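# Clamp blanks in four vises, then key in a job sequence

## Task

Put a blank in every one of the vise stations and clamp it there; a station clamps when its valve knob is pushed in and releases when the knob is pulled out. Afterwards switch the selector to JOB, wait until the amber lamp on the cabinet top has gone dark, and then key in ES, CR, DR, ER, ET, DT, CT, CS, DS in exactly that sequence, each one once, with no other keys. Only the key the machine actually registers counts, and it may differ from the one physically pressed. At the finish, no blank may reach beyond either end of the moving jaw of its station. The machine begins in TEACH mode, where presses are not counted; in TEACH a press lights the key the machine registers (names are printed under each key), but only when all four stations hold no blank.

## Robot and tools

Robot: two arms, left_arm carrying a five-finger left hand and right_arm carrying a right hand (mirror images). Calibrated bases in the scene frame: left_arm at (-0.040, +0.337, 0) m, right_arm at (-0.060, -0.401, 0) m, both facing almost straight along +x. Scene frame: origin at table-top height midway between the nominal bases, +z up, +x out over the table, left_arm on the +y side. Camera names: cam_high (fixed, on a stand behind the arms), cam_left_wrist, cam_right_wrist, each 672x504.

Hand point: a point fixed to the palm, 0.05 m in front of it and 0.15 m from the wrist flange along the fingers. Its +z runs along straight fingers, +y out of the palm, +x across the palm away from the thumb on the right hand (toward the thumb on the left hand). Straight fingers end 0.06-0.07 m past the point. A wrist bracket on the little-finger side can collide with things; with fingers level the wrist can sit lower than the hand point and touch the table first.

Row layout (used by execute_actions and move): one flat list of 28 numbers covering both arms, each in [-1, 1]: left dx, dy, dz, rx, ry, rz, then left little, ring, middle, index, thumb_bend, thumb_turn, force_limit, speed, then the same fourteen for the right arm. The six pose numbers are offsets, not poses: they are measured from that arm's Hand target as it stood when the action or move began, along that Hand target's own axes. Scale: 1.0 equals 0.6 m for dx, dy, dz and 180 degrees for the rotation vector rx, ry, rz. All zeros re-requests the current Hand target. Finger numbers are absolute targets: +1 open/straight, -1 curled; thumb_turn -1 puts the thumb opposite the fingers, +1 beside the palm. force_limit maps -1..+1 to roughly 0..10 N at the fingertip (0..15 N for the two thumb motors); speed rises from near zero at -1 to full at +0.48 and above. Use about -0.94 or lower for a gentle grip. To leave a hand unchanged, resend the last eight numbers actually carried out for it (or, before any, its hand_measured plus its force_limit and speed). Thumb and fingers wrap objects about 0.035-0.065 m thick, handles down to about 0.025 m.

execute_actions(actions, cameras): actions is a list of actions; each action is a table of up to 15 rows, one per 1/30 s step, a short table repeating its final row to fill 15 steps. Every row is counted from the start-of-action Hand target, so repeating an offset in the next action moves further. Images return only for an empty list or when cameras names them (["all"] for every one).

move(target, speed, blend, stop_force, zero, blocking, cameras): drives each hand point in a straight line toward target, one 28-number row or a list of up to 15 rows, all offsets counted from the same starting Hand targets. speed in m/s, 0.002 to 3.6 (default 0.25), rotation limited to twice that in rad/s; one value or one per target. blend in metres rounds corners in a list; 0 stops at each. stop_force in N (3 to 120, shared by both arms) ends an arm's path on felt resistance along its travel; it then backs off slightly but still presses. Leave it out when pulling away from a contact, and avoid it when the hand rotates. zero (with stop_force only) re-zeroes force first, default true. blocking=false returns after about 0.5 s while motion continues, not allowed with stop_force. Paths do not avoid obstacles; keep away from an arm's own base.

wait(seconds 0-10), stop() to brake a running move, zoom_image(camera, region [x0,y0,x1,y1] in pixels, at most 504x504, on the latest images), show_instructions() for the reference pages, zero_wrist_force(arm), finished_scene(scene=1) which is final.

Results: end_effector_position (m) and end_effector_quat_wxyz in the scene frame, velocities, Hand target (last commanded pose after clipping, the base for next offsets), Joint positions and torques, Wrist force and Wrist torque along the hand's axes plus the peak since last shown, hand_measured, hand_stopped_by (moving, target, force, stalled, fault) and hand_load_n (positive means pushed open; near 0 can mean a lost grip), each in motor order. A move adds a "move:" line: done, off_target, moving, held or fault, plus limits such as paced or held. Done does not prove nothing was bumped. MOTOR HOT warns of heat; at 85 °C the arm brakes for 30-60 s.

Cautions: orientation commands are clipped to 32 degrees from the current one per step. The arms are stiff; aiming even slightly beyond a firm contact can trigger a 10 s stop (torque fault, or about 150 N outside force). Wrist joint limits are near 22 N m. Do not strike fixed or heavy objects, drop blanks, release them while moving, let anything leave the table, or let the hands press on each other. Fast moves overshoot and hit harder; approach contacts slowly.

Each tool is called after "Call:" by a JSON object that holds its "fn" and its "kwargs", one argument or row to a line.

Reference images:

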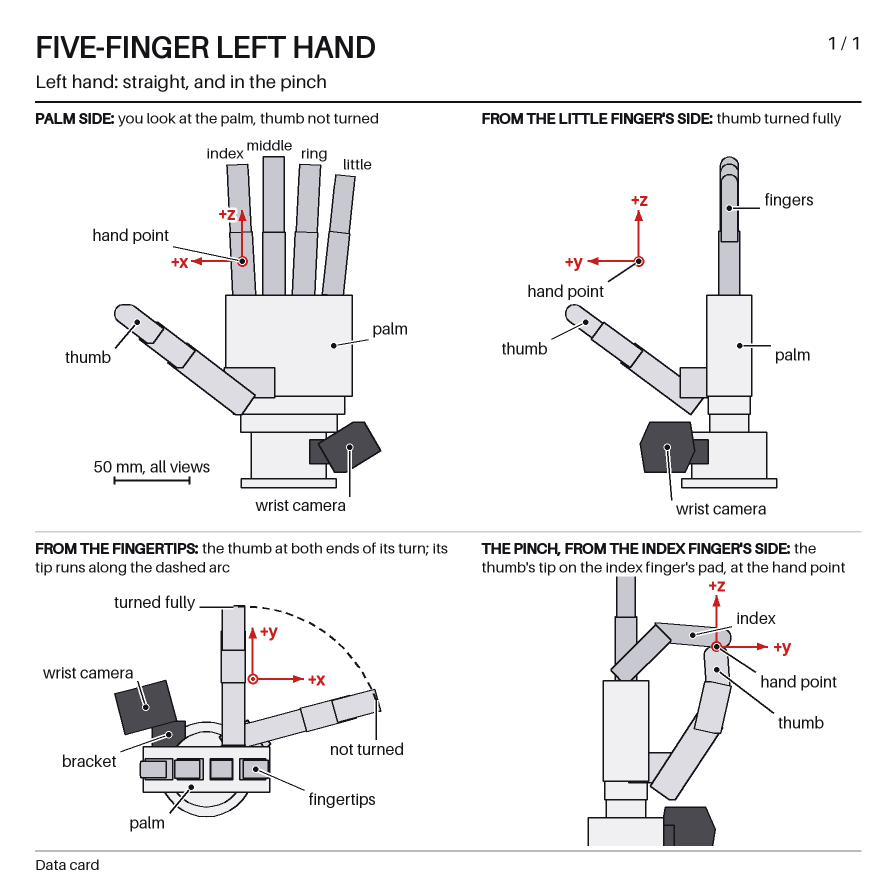

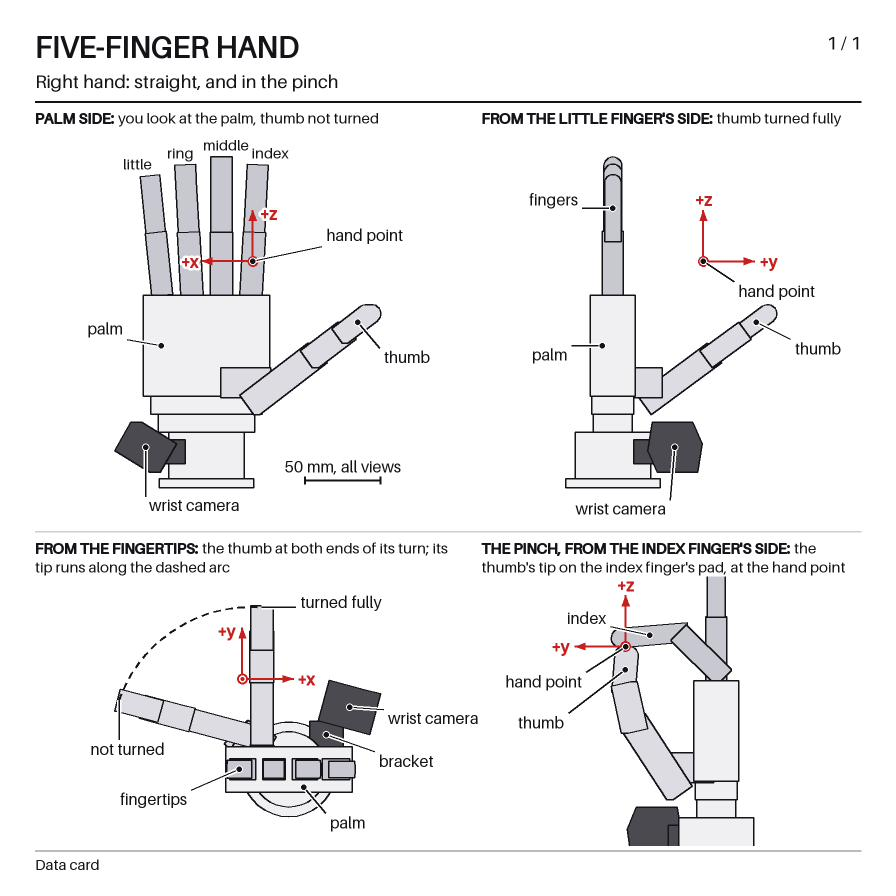

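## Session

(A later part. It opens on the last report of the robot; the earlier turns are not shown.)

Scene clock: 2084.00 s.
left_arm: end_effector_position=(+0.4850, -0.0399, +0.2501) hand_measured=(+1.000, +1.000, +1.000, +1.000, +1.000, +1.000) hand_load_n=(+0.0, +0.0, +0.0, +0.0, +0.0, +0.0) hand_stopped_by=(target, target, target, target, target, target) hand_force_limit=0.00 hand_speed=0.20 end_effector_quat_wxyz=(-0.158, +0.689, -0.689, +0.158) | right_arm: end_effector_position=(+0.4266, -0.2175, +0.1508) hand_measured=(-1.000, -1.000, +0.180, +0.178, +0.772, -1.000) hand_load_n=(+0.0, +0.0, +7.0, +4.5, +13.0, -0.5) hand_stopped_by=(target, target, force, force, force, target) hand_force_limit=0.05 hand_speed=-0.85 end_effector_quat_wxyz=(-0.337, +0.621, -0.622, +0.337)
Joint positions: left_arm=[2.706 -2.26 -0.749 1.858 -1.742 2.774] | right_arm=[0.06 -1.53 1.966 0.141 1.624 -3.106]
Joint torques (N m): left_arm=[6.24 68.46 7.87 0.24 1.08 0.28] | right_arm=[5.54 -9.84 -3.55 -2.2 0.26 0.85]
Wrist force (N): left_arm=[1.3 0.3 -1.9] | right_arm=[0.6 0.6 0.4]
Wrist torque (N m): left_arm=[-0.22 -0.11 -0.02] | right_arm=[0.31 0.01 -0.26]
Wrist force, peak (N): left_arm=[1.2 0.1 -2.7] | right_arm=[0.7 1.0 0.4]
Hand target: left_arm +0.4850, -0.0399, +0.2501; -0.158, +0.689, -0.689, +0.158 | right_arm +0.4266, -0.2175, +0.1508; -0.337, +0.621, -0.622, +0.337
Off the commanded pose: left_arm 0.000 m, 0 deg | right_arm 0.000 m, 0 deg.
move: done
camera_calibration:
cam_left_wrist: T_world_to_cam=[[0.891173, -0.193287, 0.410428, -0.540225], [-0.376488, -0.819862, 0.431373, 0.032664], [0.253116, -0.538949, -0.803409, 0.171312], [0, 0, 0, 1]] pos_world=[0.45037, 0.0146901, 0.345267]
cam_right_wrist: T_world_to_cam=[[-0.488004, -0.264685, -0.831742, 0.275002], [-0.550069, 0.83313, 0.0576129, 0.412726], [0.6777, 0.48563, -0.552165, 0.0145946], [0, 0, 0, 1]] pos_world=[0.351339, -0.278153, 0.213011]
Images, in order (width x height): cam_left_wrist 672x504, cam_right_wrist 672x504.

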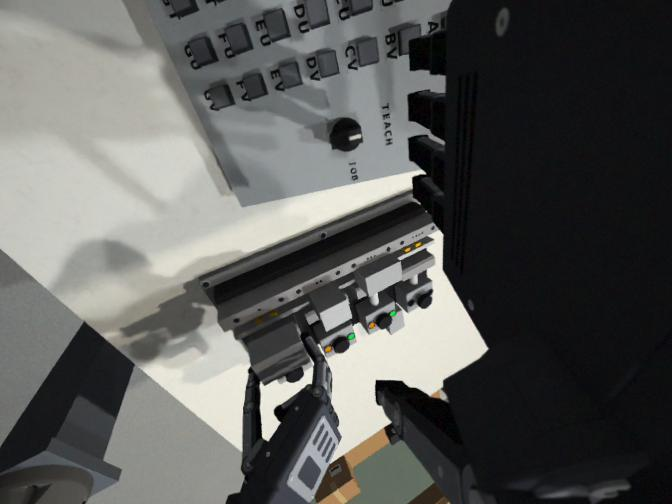

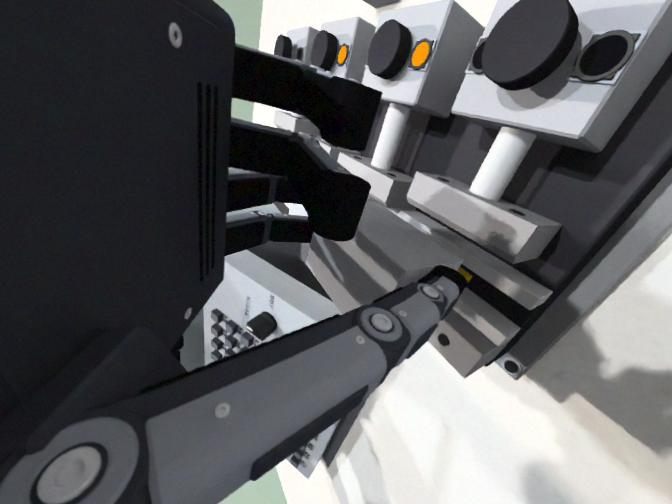

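Call:
{"fn": "move", "kwargs": {
  "target": [0,0,0,0,0,0,1,1,1,1,1,1,0,0.2,-0.0017,0.0629,0.0408,0,0,0,-1,-1,-0.3,-0.3,0.2,-1,0.05,-0.85],
  "speed": 0.03,
  "stop_force": 5,
  "cameras": ["cam_right_wrist", "cam_left_wrist"]
}}

Scene clock: 2179.47 s.
left_arm: end_effector_position=(+0.4850, -0.0399, +0.2501) hand_measured=(+1.000, +1.000, +1.000, +1.000, +1.000, +1.000) hand_load_n=(+0.0, +0.0, +0.0, +0.0, +0.0, +0.0) hand_stopped_by=(target, target, target, target, target, target) hand_force_limit=0.00 hand_speed=0.20 end_effector_quat_wxyz=(-0.158, +0.689, -0.689, +0.158) | right_arm: end_effector_position=(+0.4266, -0.2164, +0.1065) hand_measured=(-1.000, -1.000, +0.180, +0.178, +0.772, -1.000) hand_load_n=(+0.0, +0.0, +10.0, +5.5, +11.0, -2.0) hand_stopped_by=(target, target, force, force, force, target) hand_force_limit=0.05 hand_speed=-0.85 end_effector_quat_wxyz=(-0.337, +0.621, -0.622, +0.337)
Joint positions: left_arm=[2.706 -2.26 -0.749 1.858 -1.742 2.774] | right_arm=[0.063 -1.474 2.034 0.017 1.626 -3.105]
Joint torques (N m): left_arm=[6.97 68.81 7.95 0.16 1.1 0.34] | right_arm=[5.53 -29.02 -25.34 2.49 1.16 0.29]
Wrist force (N): left_arm=[1.2 0.0 -1.9] | right_arm=[0.5 -6.2 -0.5]
Wrist torque (N m): left_arm=[-0.28 -0.09 -0.02] | right_arm=[0.22 0.01 -0.37]
Wrist force, peak (N): left_arm=[1.5 0.5 -2.4] | right_arm=[0.5 -8.6 -1.2]
Hand target: left_arm +0.4850, -0.0399, +0.2501; -0.158, +0.689, -0.689, +0.158 | right_arm +0.4266, -0.2164, +0.1065; -0.337, +0.621, -0.622, +0.337 (not the last commanded pose)
Off the commanded pose: left_arm 0.000 m, 0 deg | right_arm 0.001 m, 0 deg.
move: contact (right_arm)
camera_calibration:
cam_left_wrist: T_world_to_cam=[[0.891173, -0.193287, 0.410428, -0.540225], [-0.376488, -0.819862, 0.431373, 0.032664], [0.253116, -0.538949, -0.803409, 0.171312], [0, 0, 0, 1]] pos_world=[0.45037, 0.0146901, 0.345267]
cam_right_wrist: T_world_to_cam=[[-0.488037, -0.264708, -0.831715, 0.238289], [-0.550106, 0.833103, 0.0576431, 0.414396], [0.677646, 0.485663, -0.552203, -0.010305], [0, 0, 0, 1]] pos_world=[0.351239, -0.277153, 0.168611]
Images, in order (width x height): cam_left_wrist 672x504, cam_right_wrist 672x504.

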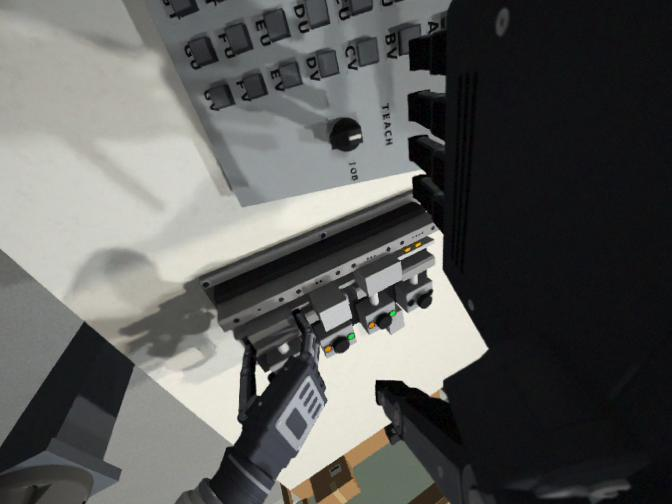

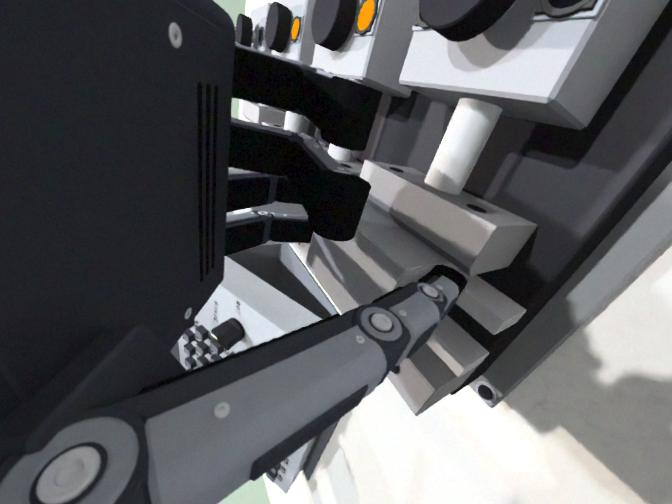

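Call:
{"fn": "execute_actions", "kwargs": {
  "actions": [
    [[0,0,0,0,0,0,1,1,1,1,1,1,0,0.2,0,0,0,0,0,0,-1,-1,0.33,0.33,1,-1,0.05,-0.7]],
    [[0,0,0,0,0,0,1,1,1,1,1,1,0,0.2,0,0,0,0,0,0,-1,-1,0.33,0.33,1,-1,0.05,-0.7]],
    [[0,0,0,0,0,0,1,1,1,1,1,1,0,0.2,0,0,0,0,0,0,-1,-1,0.33,0.33,1,-1,0.05,-0.7]]
  ],
  "cameras": ["cam_right_wrist", "cam_left_wrist"]
}}

Call:
{"fn": "zoom_image", "kwargs": {
  "camera": "cam_left_wrist",
  "region": [220, 280, 360, 390]
}}

Scene clock: 2187.43 s.
left_arm: end_effector_position=(+0.4850, -0.0399, +0.2501) hand_measured=(+1.000, +1.000, +1.000, +1.000, +1.000, +1.000) hand_load_n=(+0.0, +0.0, +0.0, +0.0, +0.0, +0.0) hand_stopped_by=(target, target, target, target, target, target) hand_force_limit=0.00 hand_speed=0.20 end_effector_quat_wxyz=(-0.158, +0.689, -0.689, +0.158) | right_arm: end_effector_position=(+0.4266, -0.2164, +0.1065) hand_measured=(-1.000, -1.000, +0.284, +0.330, +1.000, -1.000) hand_load_n=(+0.0, +0.0, -14.5, +0.0, +0.0, +0.0) hand_stopped_by=(target, target, stalled, target, target, target) hand_force_limit=0.05 hand_speed=-0.70 end_effector_quat_wxyz=(-0.337, +0.621, -0.622, +0.337)
Joint positions: left_arm=[2.706 -2.26 -0.749 1.858 -1.742 2.774] | right_arm=[0.063 -1.474 2.034 0.017 1.626 -3.105]
Joint torques (N m): left_arm=[6.99 68.61 7.49 0.26 1.03 0.41] | right_arm=[-10.12 -27.85 -26.23 -5.45 -3.06 -0.75]
Wrist force (N): left_arm=[1.1 0.1 -2.1] | right_arm=[4.8 5.1 -8.7]
Wrist torque (N m): left_arm=[-0.24 -0.08 -0.03] | right_arm=[0.13 0.37 -0.06]
Wrist force, peak (N): left_arm=[1.5 0.6 -2.4] | right_arm=[4.7 5.4 -9.3]
Hand target: left_arm +0.4850, -0.0399, +0.2501; -0.158, +0.689, -0.689, +0.158 | right_arm +0.4266, -0.2164, +0.1065; -0.337, +0.621, -0.622, +0.337
Off the commanded pose: left_arm 0.000 m, 0 deg | right_arm 0.000 m, 0 deg.
Step readings (end_effector_position of left_arm | right_arm):
0: (+0.4850, -0.0399, +0.2501) | (+0.4266, -0.2164, +0.1065)
1: (+0.4850, -0.0399, +0.2501) | (+0.4266, -0.2164, +0.1065)
2: (+0.4850, -0.0399, +0.2501) | (+0.4266, -0.2164, +0.1065)
4: (+0.4850, -0.0399, +0.2501) | (+0.4266, -0.2164, +0.1065)
8: (+0.4850, -0.0399, +0.2501) | (+0.4265, -0.2164, +0.1064)
15: (+0.4850, -0.0399, +0.2501) | (+0.4265, -0.2164, +0.1064)
16: (+0.4850, -0.0399, +0.2501) | (+0.4265, -0.2164, +0.1064)
17: (+0.4850, -0.0399, +0.2501) | (+0.4265, -0.2164, +0.1064)
19: (+0.4850, -0.0399, +0.2501) | (+0.4265, -0.2164, +0.1064)
23: (+0.4850, -0.0399, +0.2501) | (+0.4265, -0.2164, +0.1064)
30: (+0.4850, -0.0399, +0.2501) | (+0.4266, -0.2164, +0.1065)
31: (+0.4850, -0.0399, +0.2501) | (+0.4266, -0.2164, +0.1065)
32: (+0.4850, -0.0399, +0.2501) | (+0.4266, -0.2164, +0.1065)
34: (+0.4850, -0.0399, +0.2501) | (+0.4266, -0.2164, +0.1065)
38: (+0.4850, -0.0399, +0.2501) | (+0.4266, -0.2164, +0.1065)
45: (+0.4850, -0.0399, +0.2501) | (+0.4266, -0.2164, +0.1065)
camera_calibration:
cam_left_wrist: T_world_to_cam=[[0.891173, -0.193287, 0.410428, -0.540225], [-0.376488, -0.819862, 0.431373, 0.032664], [0.253116, -0.538949, -0.803409, 0.171312], [0, 0, 0, 1]] pos_world=[0.45037, 0.0146901, 0.345267]
cam_right_wrist: T_world_to_cam=[[-0.488004, -0.264685, -0.831742, 0.238289], [-0.550069, 0.83313, 0.0576129, 0.414396], [0.6777, 0.48563, -0.552165, -0.0103394], [0, 0, 0, 1]] pos_world=[0.351239, -0.277153, 0.168611]
Images, in order (width x height): cam_left_wrist 672x504, cam_right_wrist 672x504.

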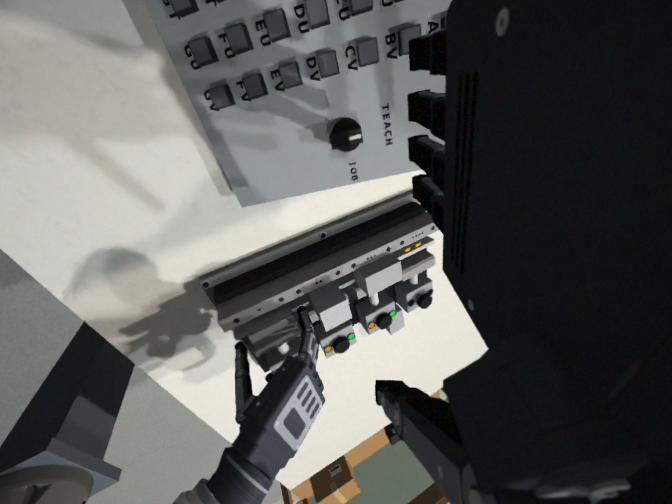

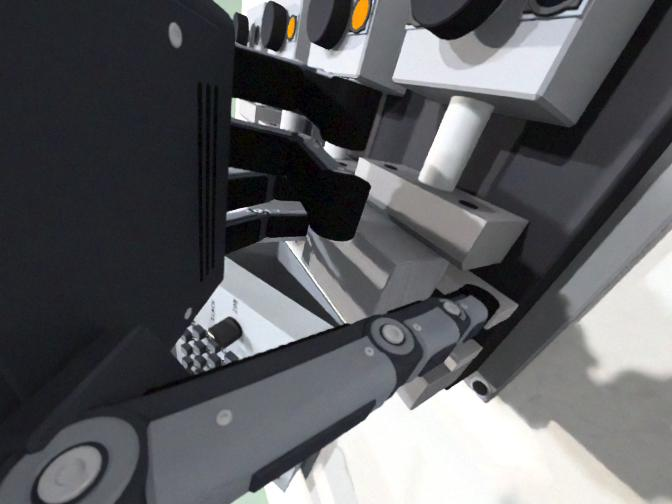

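Scaled by 3.600 from the camera's 672x504 image, which has a finer 960x720 frame.

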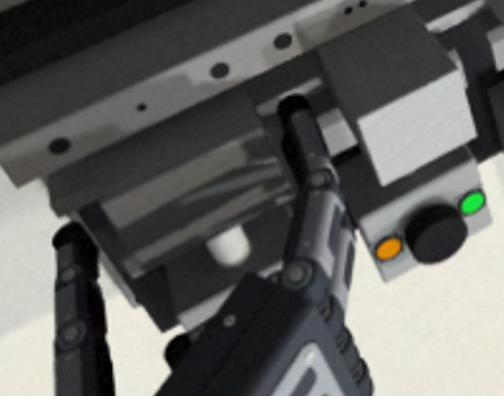

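Call:
{"fn": "execute_actions", "kwargs": {
  "actions": [
    [[0,0,0,0,0,0,1,1,1,1,1,1,0,0.2,0,0,0,0,0,0,-1,-1,0.25,0.28,1,-1,0.05,-0.7]],
    [[0,0,0,0,0,0,1,1,1,1,1,1,0,0.2,0,0,0,0,0,0,-1,-1,0.25,0.28,1,-1,0.05,-0.7]]
  ]
}}

Scene clock: 2194.30 s.
left_arm: end_effector_position=(+0.4850, -0.0399, +0.2501) hand_measured=(+1.000, +1.000, +1.000, +1.000, +1.000, +1.000) hand_load_n=(+0.0, +0.0, +0.0, +0.0, +0.0, +0.0) hand_stopped_by=(target, target, target, target, target, target) hand_force_limit=0.00 hand_speed=0.20 end_effector_quat_wxyz=(-0.158, +0.689, -0.689, +0.158) | right_arm: end_effector_position=(+0.4266, -0.2164, +0.1065) hand_measured=(-1.000, -1.000, +0.250, +0.280, +1.000, -1.000) hand_load_n=(+0.5, +0.0, -0.5, +0.0, +0.0, +0.5) hand_stopped_by=(target, target, target, target, target, target) hand_force_limit=0.05 hand_speed=-0.70 end_effector_quat_wxyz=(-0.337, +0.621, -0.622, +0.337)
Joint positions: left_arm=[2.706 -2.26 -0.749 1.858 -1.742 2.774] | right_arm=[0.063 -1.474 2.034 0.017 1.626 -3.105]
Joint torques (N m): left_arm=[7.08 68.31 7.99 0.21 1 0.49] | right_arm=[-9.6 -24.41 -24.97 1.31 2.12 -0.74]
Wrist force (N): left_arm=[1.4 0.1 -2.3] | right_arm=[0.6 -1.3 -0.9]
Wrist torque (N m): left_arm=[-0.24 -0.12 -0.01] | right_arm=[0.32 0.01 -0.24]
Wrist force, peak (N): left_arm=[1.4 0.1 -2.6] | right_arm=[4.9 5.1 -8.8]
Hand target: left_arm +0.4850, -0.0399, +0.2501; -0.158, +0.689, -0.689, +0.158 | right_arm +0.4266, -0.2164, +0.1065; -0.337, +0.621, -0.622, +0.337
Off the commanded pose: left_arm 0.000 m, 0 deg | right_arm 0.000 m, 0 deg.
Step readings (end_effector_position of left_arm | right_arm):
0: (+0.4850, -0.0399, +0.2501) | (+0.4266, -0.2164, +0.1065)
1: (+0.4850, -0.0399, +0.2501) | (+0.4266, -0.2164, +0.1065)
2: (+0.4850, -0.0399, +0.2501) | (+0.4266, -0.2164, +0.1065)
4: (+0.4850, -0.0399, +0.2501) | (+0.4267, -0.2164, +0.1065)
8: (+0.4850, -0.0399, +0.2501) | (+0.4267, -0.2164, +0.1065)
15: (+0.4850, -0.0399, +0.2501) | (+0.4266, -0.2164, +0.1065)
16: (+0.4850, -0.0399, +0.2501) | (+0.4266, -0.2164, +0.1065)
17: (+0.4850, -0.0399, +0.2501) | (+0.4266, -0.2164, +0.1065)
19: (+0.4850, -0.0399, +0.2501) | (+0.4266, -0.2164, +0.1065)
23: (+0.4850, -0.0399, +0.2501) | (+0.4266, -0.2164, +0.1065)
30: (+0.4850, -0.0399, +0.2501) | (+0.4266, -0.2164, +0.1065)

Call:
{"fn": "move", "kwargs": {
  "target": [0,0,0,0,0,0,1,1,1,1,1,1,0,0.2,0,-0.1398,-0.0908,0,0,0,-1,-1,0.25,0.28,1,-1,0.05,-0.7],
  "speed": 0.06,
  "stop_force": 6,
  "cameras": ["cam_left_wrist"]
}}

Call:
{"fn": "zoom_image", "kwargs": {
  "camera": "cam_left_wrist",
  "region": [200, 230, 440, 410]
}}

Scene clock: 2204.23 s.
left_arm: end_effector_position=(+0.4850, -0.0399, +0.2501) hand_measured=(+1.000, +1.000, +1.000, +1.000, +1.000, +1.000) hand_load_n=(+0.0, +0.0, +0.0, +0.0, +0.0, +0.0) hand_stopped_by=(target, target, target, target, target, target) hand_force_limit=0.00 hand_speed=0.20 end_effector_quat_wxyz=(-0.158, +0.689, -0.689, +0.158) | right_arm: end_effector_position=(+0.4267, -0.2165, +0.2065) hand_measured=(-1.000, -1.000, +0.250, +0.280, +1.000, -1.000) hand_load_n=(+0.0, +0.0, +0.0, +0.0, +0.0, +0.0) hand_stopped_by=(target, target, target, target, target, target) hand_force_limit=0.05 hand_speed=-0.70 end_effector_quat_wxyz=(-0.337, +0.621, -0.622, +0.337)
Joint positions: left_arm=[2.706 -2.26 -0.749 1.858 -1.742 2.774] | right_arm=[0.063 -1.578 1.863 0.292 1.626 -3.105]
Joint torques (N m): left_arm=[6.84 67.99 7.8 0.16 1 0.64] | right_arm=[-9.78 -29.01 -31.66 1.63 -1.77 -0.9]
Wrist force (N): left_arm=[1.2 0.2 -2.0] | right_arm=[0.6 -1.0 -1.1]
Wrist torque (N m): left_arm=[-0.24 -0.09 -0.04] | right_arm=[0.37 0.01 -0.24]
Wrist force, peak (N): left_arm=[1.2 0.2 -2.6] | right_arm=[0.6 -1.3 -1.4]
Hand target: left_arm +0.4850, -0.0399, +0.2501; -0.158, +0.689, -0.689, +0.158 | right_arm +0.4267, -0.2165, +0.2065; -0.337, +0.621, -0.622, +0.337
Off the commanded pose: left_arm 0.000 m, 0 deg | right_arm 0.000 m, 0 deg.
move: done
camera_calibration:
cam_left_wrist: T_world_to_cam=[[0.891173, -0.193287, 0.410428, -0.540225], [-0.376488, -0.819862, 0.431373, 0.032664], [0.253116, -0.538949, -0.803409, 0.171312], [0, 0, 0, 1]] pos_world=[0.45037, 0.0146901, 0.345267]
Images, in order (width x height): cam_left_wrist 672x504.

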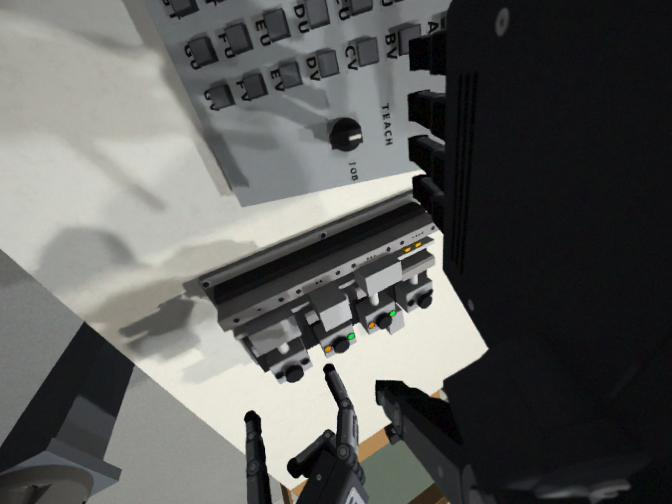

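Scaled by 2.100 from the camera's 672x504 image, which has a finer 960x720 frame.

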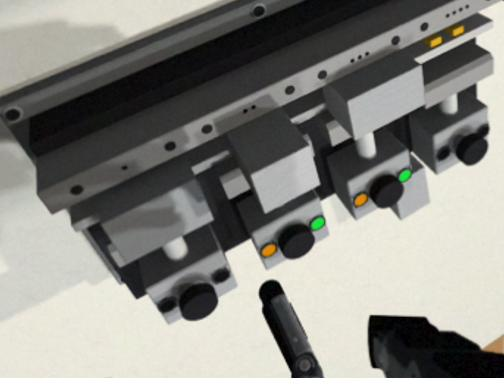

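Call:
{"fn": "zoom_image", "kwargs": {
  "camera": "cam_left_wrist",
  "region": [215, 290, 325, 385]
}}

Scaled by 4.582 from the camera's 672x504 image, which has a finer 960x720 frame.

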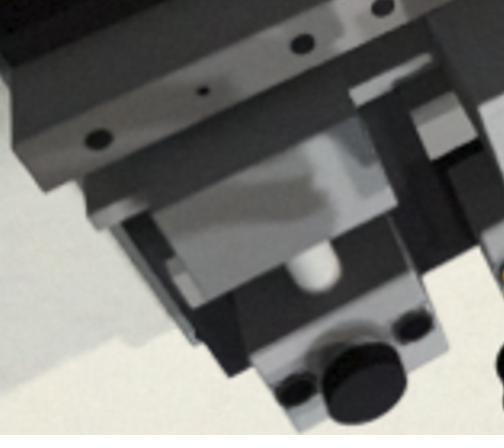

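Call:
{"fn": "move", "kwargs": {
  "target": [0,0.055,0.012,0,0,0,1,1,1,1,1,1,0,0.2,0,0,0,0,0,0,-1,-1,0.25,0.28,1,-1,0.05,-0.7],
  "speed": 0.06,
  "cameras": ["cam_left_wrist", "cam_right_wrist"]
}}

Call:
{"fn": "zoom_image", "kwargs": {
  "camera": "cam_right_wrist",
  "region": [340, 200, 540, 360]
}}

Call:
{"fn": "zoom_image", "kwargs": {
  "camera": "cam_left_wrist",
  "region": [215, 290, 355, 395]
}}

Scene clock: 2251.10 s.
left_arm: end_effector_position=(+0.4585, -0.0399, +0.2293) hand_measured=(+1.000, +1.000, +1.000, +1.000, +1.000, +1.000) hand_load_n=(+0.0, +0.0, +0.0, +0.0, +0.0, +0.0) hand_stopped_by=(target, target, target, target, target, target) hand_force_limit=0.00 hand_speed=0.20 end_effector_quat_wxyz=(-0.158, +0.689, -0.689, +0.158) | right_arm: end_effector_position=(+0.4267, -0.2165, +0.2065) hand_measured=(-1.000, -1.000, +0.250, +0.280, +1.000, -1.000) hand_load_n=(+0.0, +0.0, +0.0, +0.0, +0.5, +0.0) hand_stopped_by=(target, target, target, target, target, target) hand_force_limit=0.05 hand_speed=-0.70 end_effector_quat_wxyz=(-0.337, +0.621, -0.622, +0.337)
Joint positions: left_arm=[2.687 -2.187 -0.925 1.957 -1.75 2.757] | right_arm=[0.063 -1.578 1.863 0.292 1.626 -3.105]
Joint torques (N m): left_arm=[-8.06 67.49 6.9 0.64 -2.37 -1.55] | right_arm=[-9.61 -28.99 -31.69 1.68 0.87 -0.78]
Wrist force (N): left_arm=[1.4 0.3 -2.4] | right_arm=[0.6 -1.2 -1.2]
Wrist torque (N m): left_arm=[-0.19 -0.12 -0.02] | right_arm=[0.34 0.02 -0.25]
Wrist force, peak (N): left_arm=[1.6 0.4 -2.5] | right_arm=[0.6 -1.3 -1.2]
Hand target: left_arm +0.4585, -0.0399, +0.2293; -0.158, +0.689, -0.689, +0.158 | right_arm +0.4267, -0.2165, +0.2065; -0.337, +0.621, -0.622, +0.337
Off the commanded pose: left_arm 0.000 m, 0 deg | right_arm 0.000 m, 0 deg.
move: done
camera_calibration:
cam_left_wrist: T_world_to_cam=[[0.891173, -0.193287, 0.410428, -0.508072], [-0.376488, -0.819862, 0.431373, 0.0316596], [0.253116, -0.538949, -0.803409, 0.161309], [0, 0, 0, 1]] pos_world=[0.42387, 0.0146901, 0.324467]
cam_right_wrist: T_world_to_cam=[[-0.488037, -0.264708, -0.831715, 0.32151], [-0.550106, 0.833103, 0.0576431, 0.408687], [0.677646, 0.485663, -0.552203, 0.0448475], [0, 0, 0, 1]] pos_world=[0.351339, -0.277153, 0.268611]
Images, in order (width x height): cam_left_wrist 672x504, cam_right_wrist 672x504.

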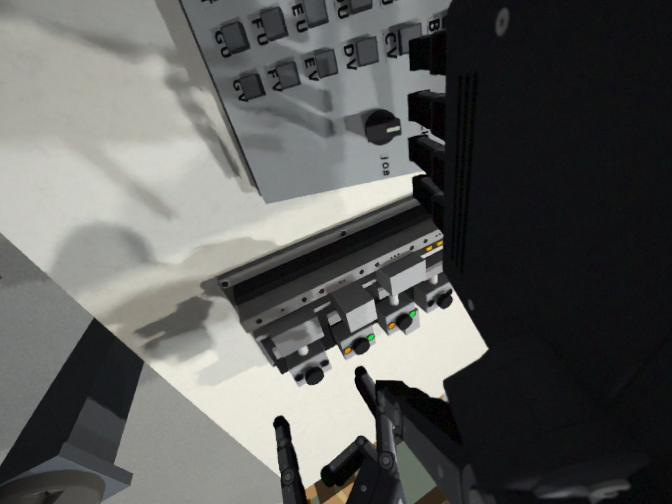

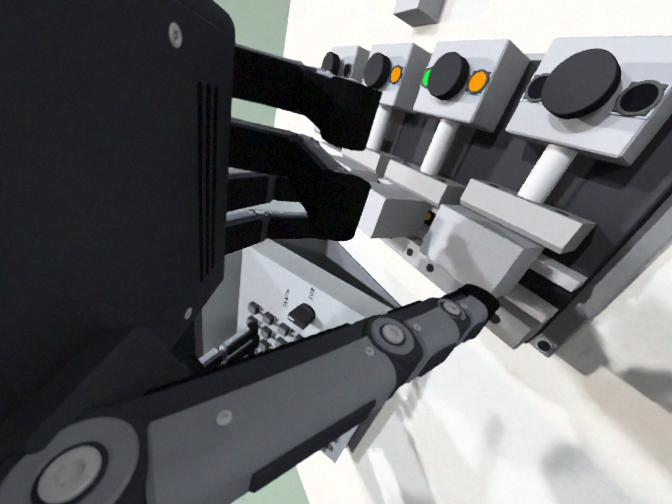

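Scaled by 2.520 from the camera's 672x504 image, which has a finer 960x720 frame.

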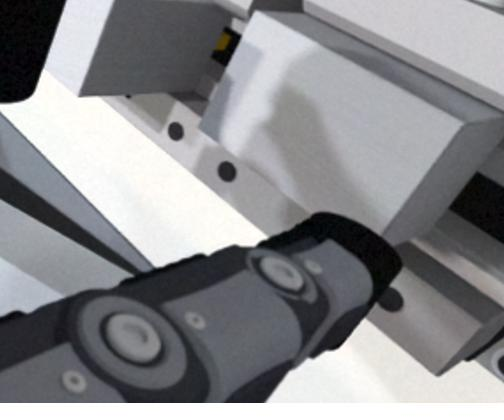

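Scaled by 3.600 from the camera's 672x504 image, which has a finer 960x720 frame.

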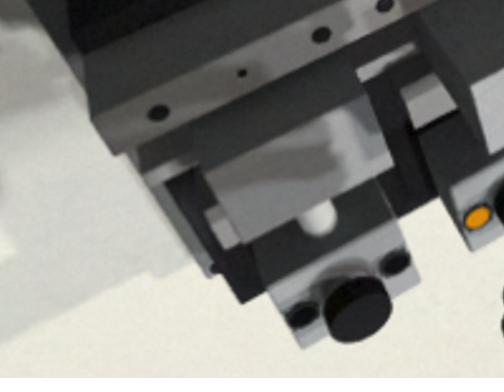

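Call:
{"fn": "zoom_image", "kwargs": {
  "camera": "cam_right_wrist",
  "region": [410, 150, 610, 310]
}}

Scaled by 2.520 from the camera's 672x504 image, which has a finer 960x720 frame.

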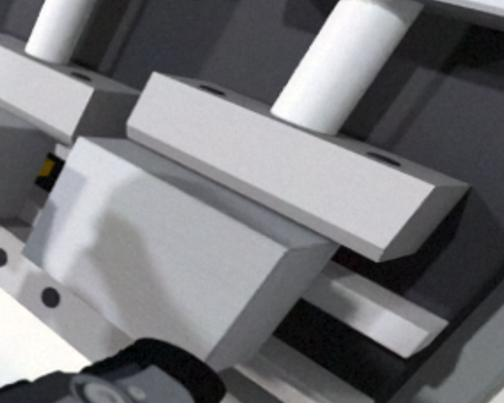

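Call:
{"fn": "move", "kwargs": {
  "target": [0,0,0,0,0,0,1,1,1,1,1,1,0,0.2,0.18,0.0411,-0.1246,-0.3167,0,0,-1,-1,-1,1,1,-1,0,0.2],
  "speed": 0.15,
  "cameras": ["cam_left_wrist", "cam_right_wrist"]
}}

Scene clock: 2299.93 s.
left_arm: end_effector_position=(+0.4585, -0.0399, +0.2293) hand_measured=(+1.000, +1.000, +1.000, +1.000, +1.000, +1.000) hand_load_n=(+0.0, +0.0, +0.0, +0.0, +0.0, +0.0) hand_stopped_by=(target, target, target, target, target, target) hand_force_limit=0.00 hand_speed=0.20 end_effector_quat_wxyz=(-0.158, +0.689, -0.689, +0.158) | right_arm: end_effector_position=(+0.3505, -0.3244, +0.2265) hand_measured=(-1.000, -1.000, -1.000, +1.000, +1.000, -1.000) hand_load_n=(+0.0, +0.0, +0.0, +0.0, +0.0, +0.0) hand_stopped_by=(target, target, target, target, target, target) hand_force_limit=0.00 hand_speed=0.20 end_effector_quat_wxyz=(+0.000, +0.707, -0.707, -0.001)
Joint positions: left_arm=[2.687 -2.187 -0.926 1.957 -1.75 2.757] | right_arm=[-0.191 -1.163 1.358 1.377 1.57 -3.329]
Joint torques (N m): left_arm=[-5.44 67.54 7.01 0.55 -1.44 -1.09] | right_arm=[-10.8 -20.94 -30.32 4.78 2.18 -1.25]
Wrist force (N): left_arm=[1.2 0.2 -2.2] | right_arm=[-0.5 -0.9 -0.7]
Wrist torque (N m): left_arm=[-0.22 -0.09 -0.02] | right_arm=[0.26 0.23 -0.10]
Wrist force, peak (N): left_arm=[1.5 0.1 -2.5] | right_arm=[0.5 -1.3 -1.2]
Hand target: left_arm +0.4585, -0.0399, +0.2293; -0.158, +0.689, -0.689, +0.158 | right_arm +0.3505, -0.3244, +0.2265; +0.000, +0.707, -0.707, -0.001
Off the commanded pose: left_arm 0.000 m, 0 deg | right_arm 0.000 m, 0 deg.
move: done
camera_calibration:
cam_left_wrist: T_world_to_cam=[[0.891173, -0.193287, 0.410428, -0.507983], [-0.376488, -0.819862, 0.431373, 0.0316219], [0.253116, -0.538949, -0.803409, 0.161334], [0, 0, 0, 1]] pos_world=[0.42377, 0.0146901, 0.324467]
cam_right_wrist: T_world_to_cam=[[-0.963301, -0.264757, -0.0442272, 0.260638], [-0.251484, 0.832561, 0.493556, 0.251927], [-0.0938503, 0.486565, -0.868589, 0.502321], [0, 0, 0, 1]] pos_world=[0.361571, -0.385151, 0.323498]
Images, in order (width x height): cam_left_wrist 672x504, cam_right_wrist 672x504.

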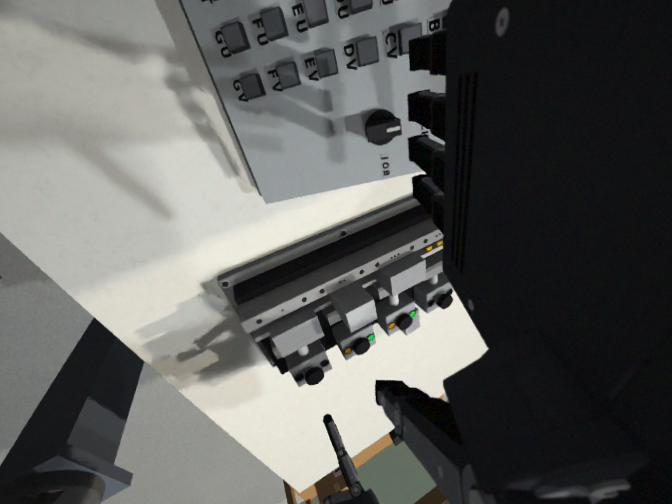

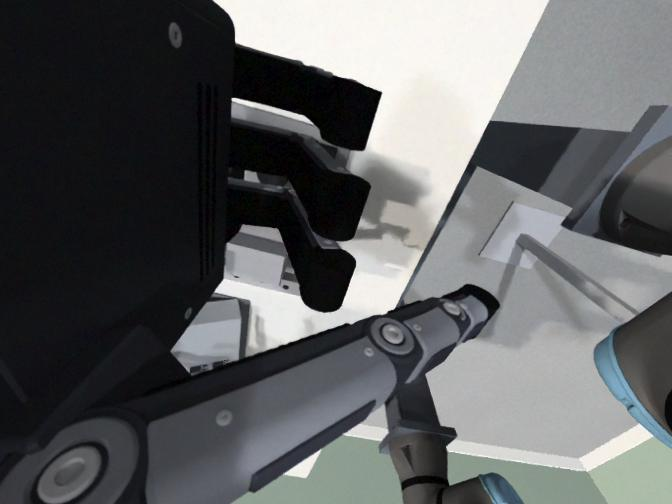

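Call:
{"fn": "move", "kwargs": {
  "target": [
    [0,0,0,0,0,0,1,1,1,1,1,1,0,0.2,0,0,0.065,0,0,0,-1,-1,-1,1,1,-1,0,0.2],
    [0,0,0,0,0,0,1,1,1,1,1,1,0,0.2,0,0,0.1075,0,0,0,-1,-1,-1,1,1,-1,0,0.2]
  ],
  "speed": [0.1, 0.02],
  "stop_force": 20,
  "cameras": ["cam_left_wrist", "cam_high"]
}}

Call:
{"fn": "zoom_image", "kwargs": {
  "camera": "cam_left_wrist",
  "region": [215, 230, 455, 400]
}}

Scene clock: 2310.80 s.
left_arm: end_effector_position=(+0.4585, -0.0399, +0.2293) hand_measured=(+1.000, +1.000, +1.000, +1.000, +1.000, +1.000) hand_load_n=(+0.0, +0.0, +0.0, +0.0, +0.0, +0.0) hand_stopped_by=(target, target, target, target, target, target) hand_force_limit=0.00 hand_speed=0.20 end_effector_quat_wxyz=(-0.158, +0.689, -0.689, +0.158) | right_arm: end_effector_position=(+0.3504, -0.3244, +0.1655) hand_measured=(-1.000, -1.000, -1.000, +1.000, +1.000, -1.000) hand_load_n=(+0.0, +0.0, +0.0, +0.0, -0.5, +0.0) hand_stopped_by=(target, target, target, target, target, target) hand_force_limit=0.00 hand_speed=0.20 end_effector_quat_wxyz=(+0.000, +0.707, -0.707, -0.001)
Joint positions: left_arm=[2.687 -2.187 -0.926 1.957 -1.75 2.757] | right_arm=[-0.191 -1.125 1.463 1.233 1.57 -3.329]
Joint torques (N m): left_arm=[-2.47 67.55 7.32 0.47 0.06 -0.55] | right_arm=[9.99 -37.15 -22.86 1.72 3.77 0.83]
Wrist force (N): left_arm=[1.2 0.2 -2.2] | right_arm=[-2.5 -0.9 -21.4]
Wrist torque (N m): left_arm=[-0.21 -0.09 -0.03] | right_arm=[1.46 0.11 -0.25]
Wrist force, peak (N): left_arm=[1.4 0.3 -2.8] | right_arm=[-1.0 -4.9 -37.0]
Hand target: left_arm +0.4585, -0.0399, +0.2293; -0.158, +0.689, -0.689, +0.158 | right_arm +0.3504, -0.3244, +0.1655; +0.000, +0.707, -0.707, -0.001 (not the last commanded pose)
Off the commanded pose: left_arm 0.000 m, 0 deg | right_arm 0.003 m, 0 deg.
move: contact (right_arm); path passed 1 of 2 targets
camera_calibration:
cam_left_wrist: T_world_to_cam=[[0.891173, -0.193287, 0.410428, -0.507983], [-0.376488, -0.819862, 0.431373, 0.0316219], [0.253116, -0.538949, -0.803409, 0.161334], [0, 0, 0, 1]] pos_world=[0.42377, 0.0146901, 0.324467]
Images, in order (width x height): cam_high 672x504, cam_left_wrist 672x504.

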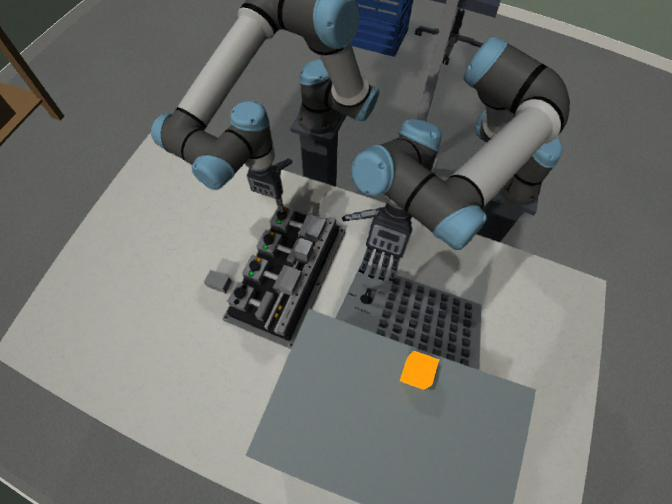

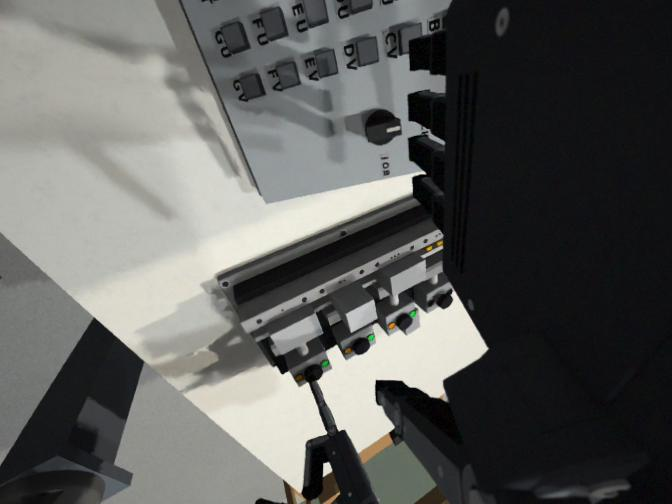

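Scaled by 2.100 from the camera's 672x504 image, which has a finer 960x720 frame.

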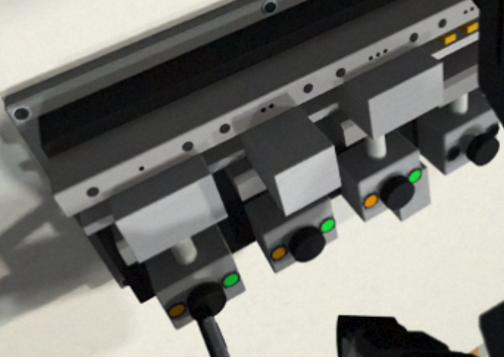

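Call:
{"fn": "move", "kwargs": {
  "target": [0,0,0,0,0,0,1,1,1,1,1,1,0,0.2,0,0,-0.12,0,0,0,-1,-1,-1,1,1,-1,0,0.2],
  "speed": 0.1,
  "cameras": ["cam_left_wrist"]
}}

Call:
{"fn": "zoom_image", "kwargs": {
  "camera": "cam_left_wrist",
  "region": [235, 290, 355, 390]
}}

Call:
{"fn": "zoom_image", "kwargs": {
  "camera": "cam_left_wrist",
  "region": [310, 240, 450, 350]
}}

Scene clock: 2317.17 s.
left_arm: end_effector_position=(+0.4585, -0.0399, +0.2293) hand_measured=(+1.000, +1.000, +1.000, +1.000, +1.000, +1.000) hand_load_n=(+0.0, -0.5, +0.0, +0.0, -0.5, +0.0) hand_stopped_by=(target, target, target, target, target, target) hand_force_limit=0.00 hand_speed=0.20 end_effector_quat_wxyz=(-0.158, +0.689, -0.689, +0.158) | right_arm: end_effector_position=(+0.3505, -0.3244, +0.2374) hand_measured=(-1.000, -1.000, -1.000, +1.000, +1.000, -1.000) hand_load_n=(+0.0, +0.0, +0.0, +0.0, +0.0, +0.0) hand_stopped_by=(target, target, target, target, target, target) hand_force_limit=0.00 hand_speed=0.20 end_effector_quat_wxyz=(+0.000, +0.707, -0.707, -0.001)
Joint positions: left_arm=[2.687 -2.187 -0.926 1.957 -1.75 2.757] | right_arm=[-0.191 -1.168 1.337 1.403 1.57 -3.33]
Joint torques (N m): left_arm=[-0.01 67.16 8.23 0.48 1.07 -0.11] | right_arm=[-9.9 -46.49 -26.69 4.23 2.1 -1.27]
Wrist force (N): left_arm=[1.2 0.3 -1.8] | right_arm=[-0.5 -0.9 -1.0]
Wrist torque (N m): left_arm=[-0.22 -0.08 -0.03] | right_arm=[0.28 0.26 -0.10]
Wrist force, peak (N): left_arm=[1.4 0.2 -2.5] | right_arm=[-2.7 -0.6 -21.7]
Hand target: left_arm +0.4585, -0.0399, +0.2293; -0.158, +0.689, -0.689, +0.158 | right_arm +0.3505, -0.3244, +0.2375; +0.000, +0.707, -0.707, -0.001
Off the commanded pose: left_arm 0.000 m, 0 deg | right_arm 0.000 m, 0 deg.
move: done
camera_calibration:
cam_left_wrist: T_world_to_cam=[[0.891173, -0.193287, 0.410428, -0.507983], [-0.376488, -0.819862, 0.431373, 0.0316219], [0.253116, -0.538949, -0.803409, 0.161334], [0, 0, 0, 1]] pos_world=[0.42377, 0.0146901, 0.324467]
Images, in order (width x height): cam_left_wrist 672x504.

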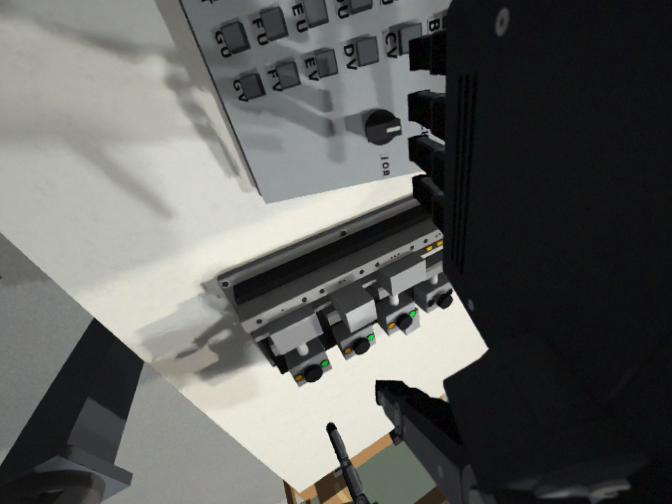

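Scaled by 4.200 from the camera's 672x504 image, which has a finer 960x720 frame.

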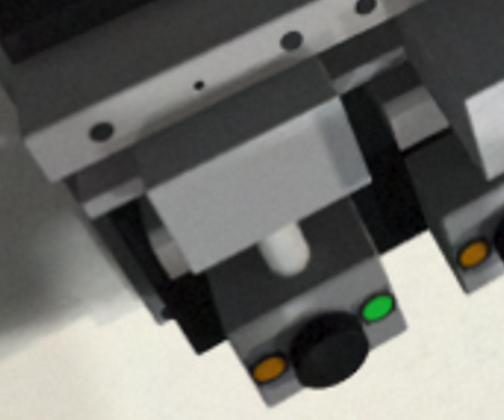

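Scaled by 3.600 from the camera's 672x504 image, which has a finer 960x720 frame.

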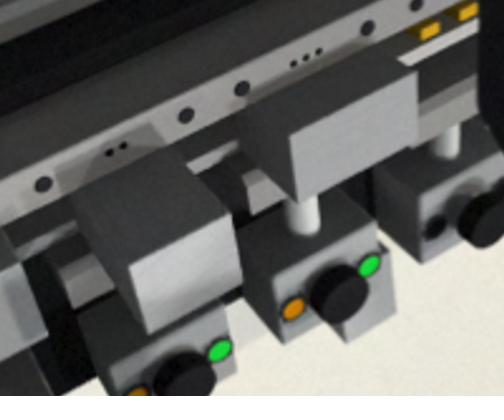

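Call:
{"fn": "move", "kwargs": {
  "target": [0,-0.146,0.0,0,0,0,1,1,1,1,1,1,0,0.2,0,0,0,0,0,0,-1,-1,-1,1,1,-1,0,0.2],
  "speed": 0.15,
  "cameras": ["cam_left_wrist"]
}}

Call:
{"fn": "zoom_image", "kwargs": {
  "camera": "cam_left_wrist",
  "region": [140, 270, 300, 400]
}}

Call:
{"fn": "zoom_image", "kwargs": {
  "camera": "cam_left_wrist",
  "region": [260, 240, 420, 370]
}}

Scene clock: 2333.63 s.
left_arm: end_effector_position=(+0.5372, -0.0399, +0.2674) hand_measured=(+1.000, +1.000, +1.000, +1.000, +1.000, +1.000) hand_load_n=(+0.0, +0.0, +0.0, +0.0, +0.0, +0.0) hand_stopped_by=(target, target, target, target, target, target) hand_force_limit=0.00 hand_speed=0.20 end_effector_quat_wxyz=(-0.158, +0.689, -0.689, +0.159) | right_arm: end_effector_position=(+0.3505, -0.3244, +0.2375) hand_measured=(-1.000, -1.000, -1.000, +1.000, +1.000, -1.000) hand_load_n=(+0.0, +0.5, +0.0, +0.0, +0.0, +0.0) hand_stopped_by=(target, target, target, target, target, target) hand_force_limit=0.00 hand_speed=0.20 end_effector_quat_wxyz=(+0.000, +0.707, -0.707, -0.001)
Joint positions: left_arm=[2.74 -2.477 -0.313 1.644 -1.728 2.805] | right_arm=[-0.191 -1.168 1.336 1.403 1.57 -3.33]
Joint torques (N m): left_arm=[-6.03 38.11 30.57 -3.79 -1.6 0.47] | right_arm=[-6.13 -44.53 -29.45 4.43 2.07 -1.14]
Wrist force (N): left_arm=[1.1 0.3 -2.0] | right_arm=[-0.5 -1.0 -1.0]
Wrist torque (N m): left_arm=[-0.22 -0.07 -0.14] | right_arm=[0.26 0.24 -0.10]
Wrist force, peak (N): left_arm=[2.4 1.6 -2.4] | right_arm=[-0.5 -1.2 -1.1]
Hand target: left_arm +0.5373, -0.0399, +0.2674; -0.158, +0.689, -0.689, +0.158 | right_arm +0.3505, -0.3244, +0.2375; +0.000, +0.707, -0.707, -0.001
Off the commanded pose: left_arm 0.000 m, 0 deg | right_arm 0.000 m, 0 deg.
move: done
camera_calibration:
cam_left_wrist: T_world_to_cam=[[0.891005, -0.193185, 0.410839, -0.593911], [-0.376674, -0.819734, 0.431454, 0.0449166], [0.253429, -0.539181, -0.803155, 0.171751], [0, 0, 0, 1]] pos_world=[0.50257, 0.0146896, 0.362565]
Images, in order (width x height): cam_left_wrist 672x504.

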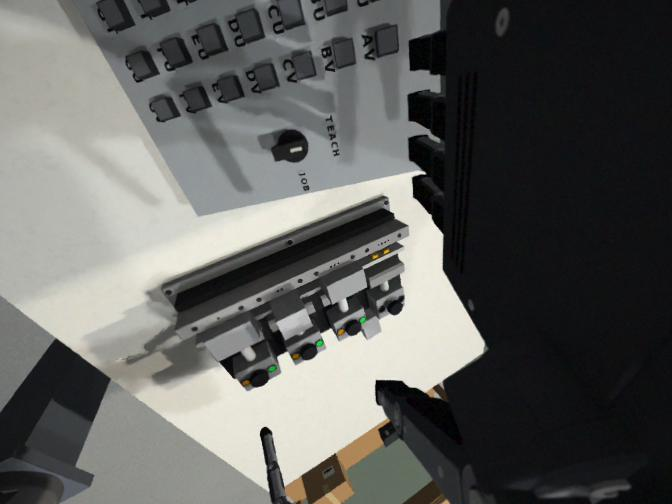

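Scaled by 3.150 from the camera's 672x504 image, which has a finer 960x720 frame.

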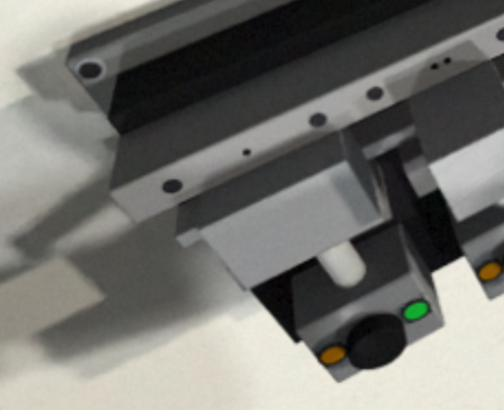

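Scaled by 3.150 from the camera's 672x504 image, which has a finer 960x720 frame.

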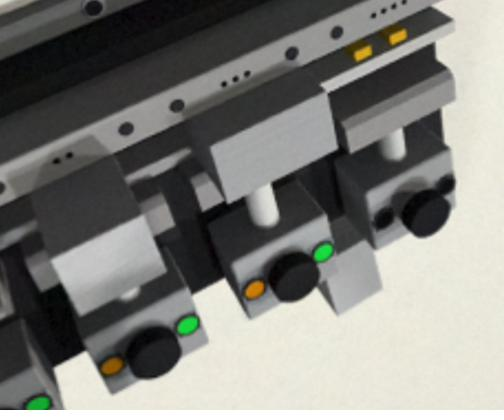

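Call:
{"fn": "zoom_image", "kwargs": {
  "camera": "cam_left_wrist",
  "region": [225, 295, 295, 350]
}}

Scaled by 7.200 from the camera's 672x504 image, which has a finer 960x720 frame.

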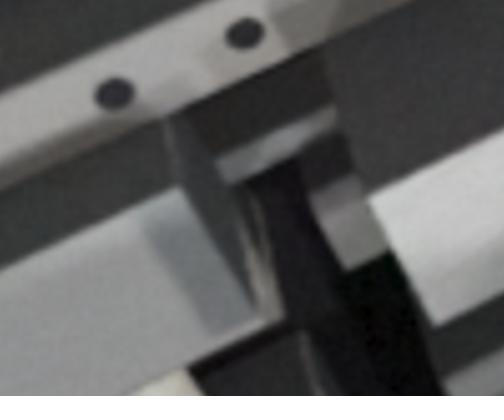

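Call:
{"fn": "zoom_image", "kwargs": {
  "camera": "cam_left_wrist",
  "region": [315, 255, 385, 310]
}}

Call:
{"fn": "zoom_image", "kwargs": {
  "camera": "cam_left_wrist",
  "region": [265, 285, 345, 345]
}}

Scaled by 7.200 from the camera's 672x504 image, which has a finer 960x720 frame.

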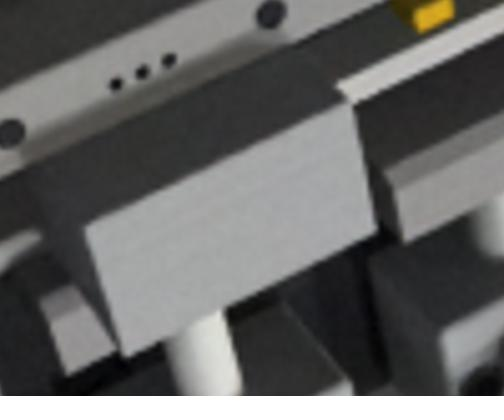

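Scaled by 6.300 from the camera's 672x504 image, which has a finer 960x720 frame.

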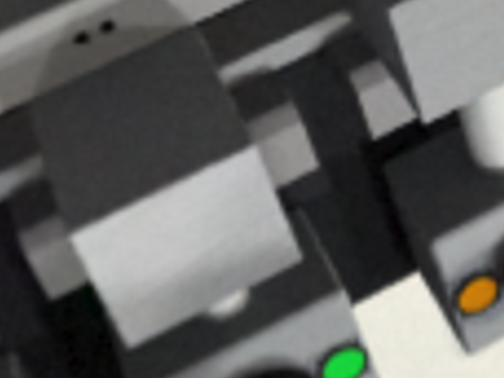

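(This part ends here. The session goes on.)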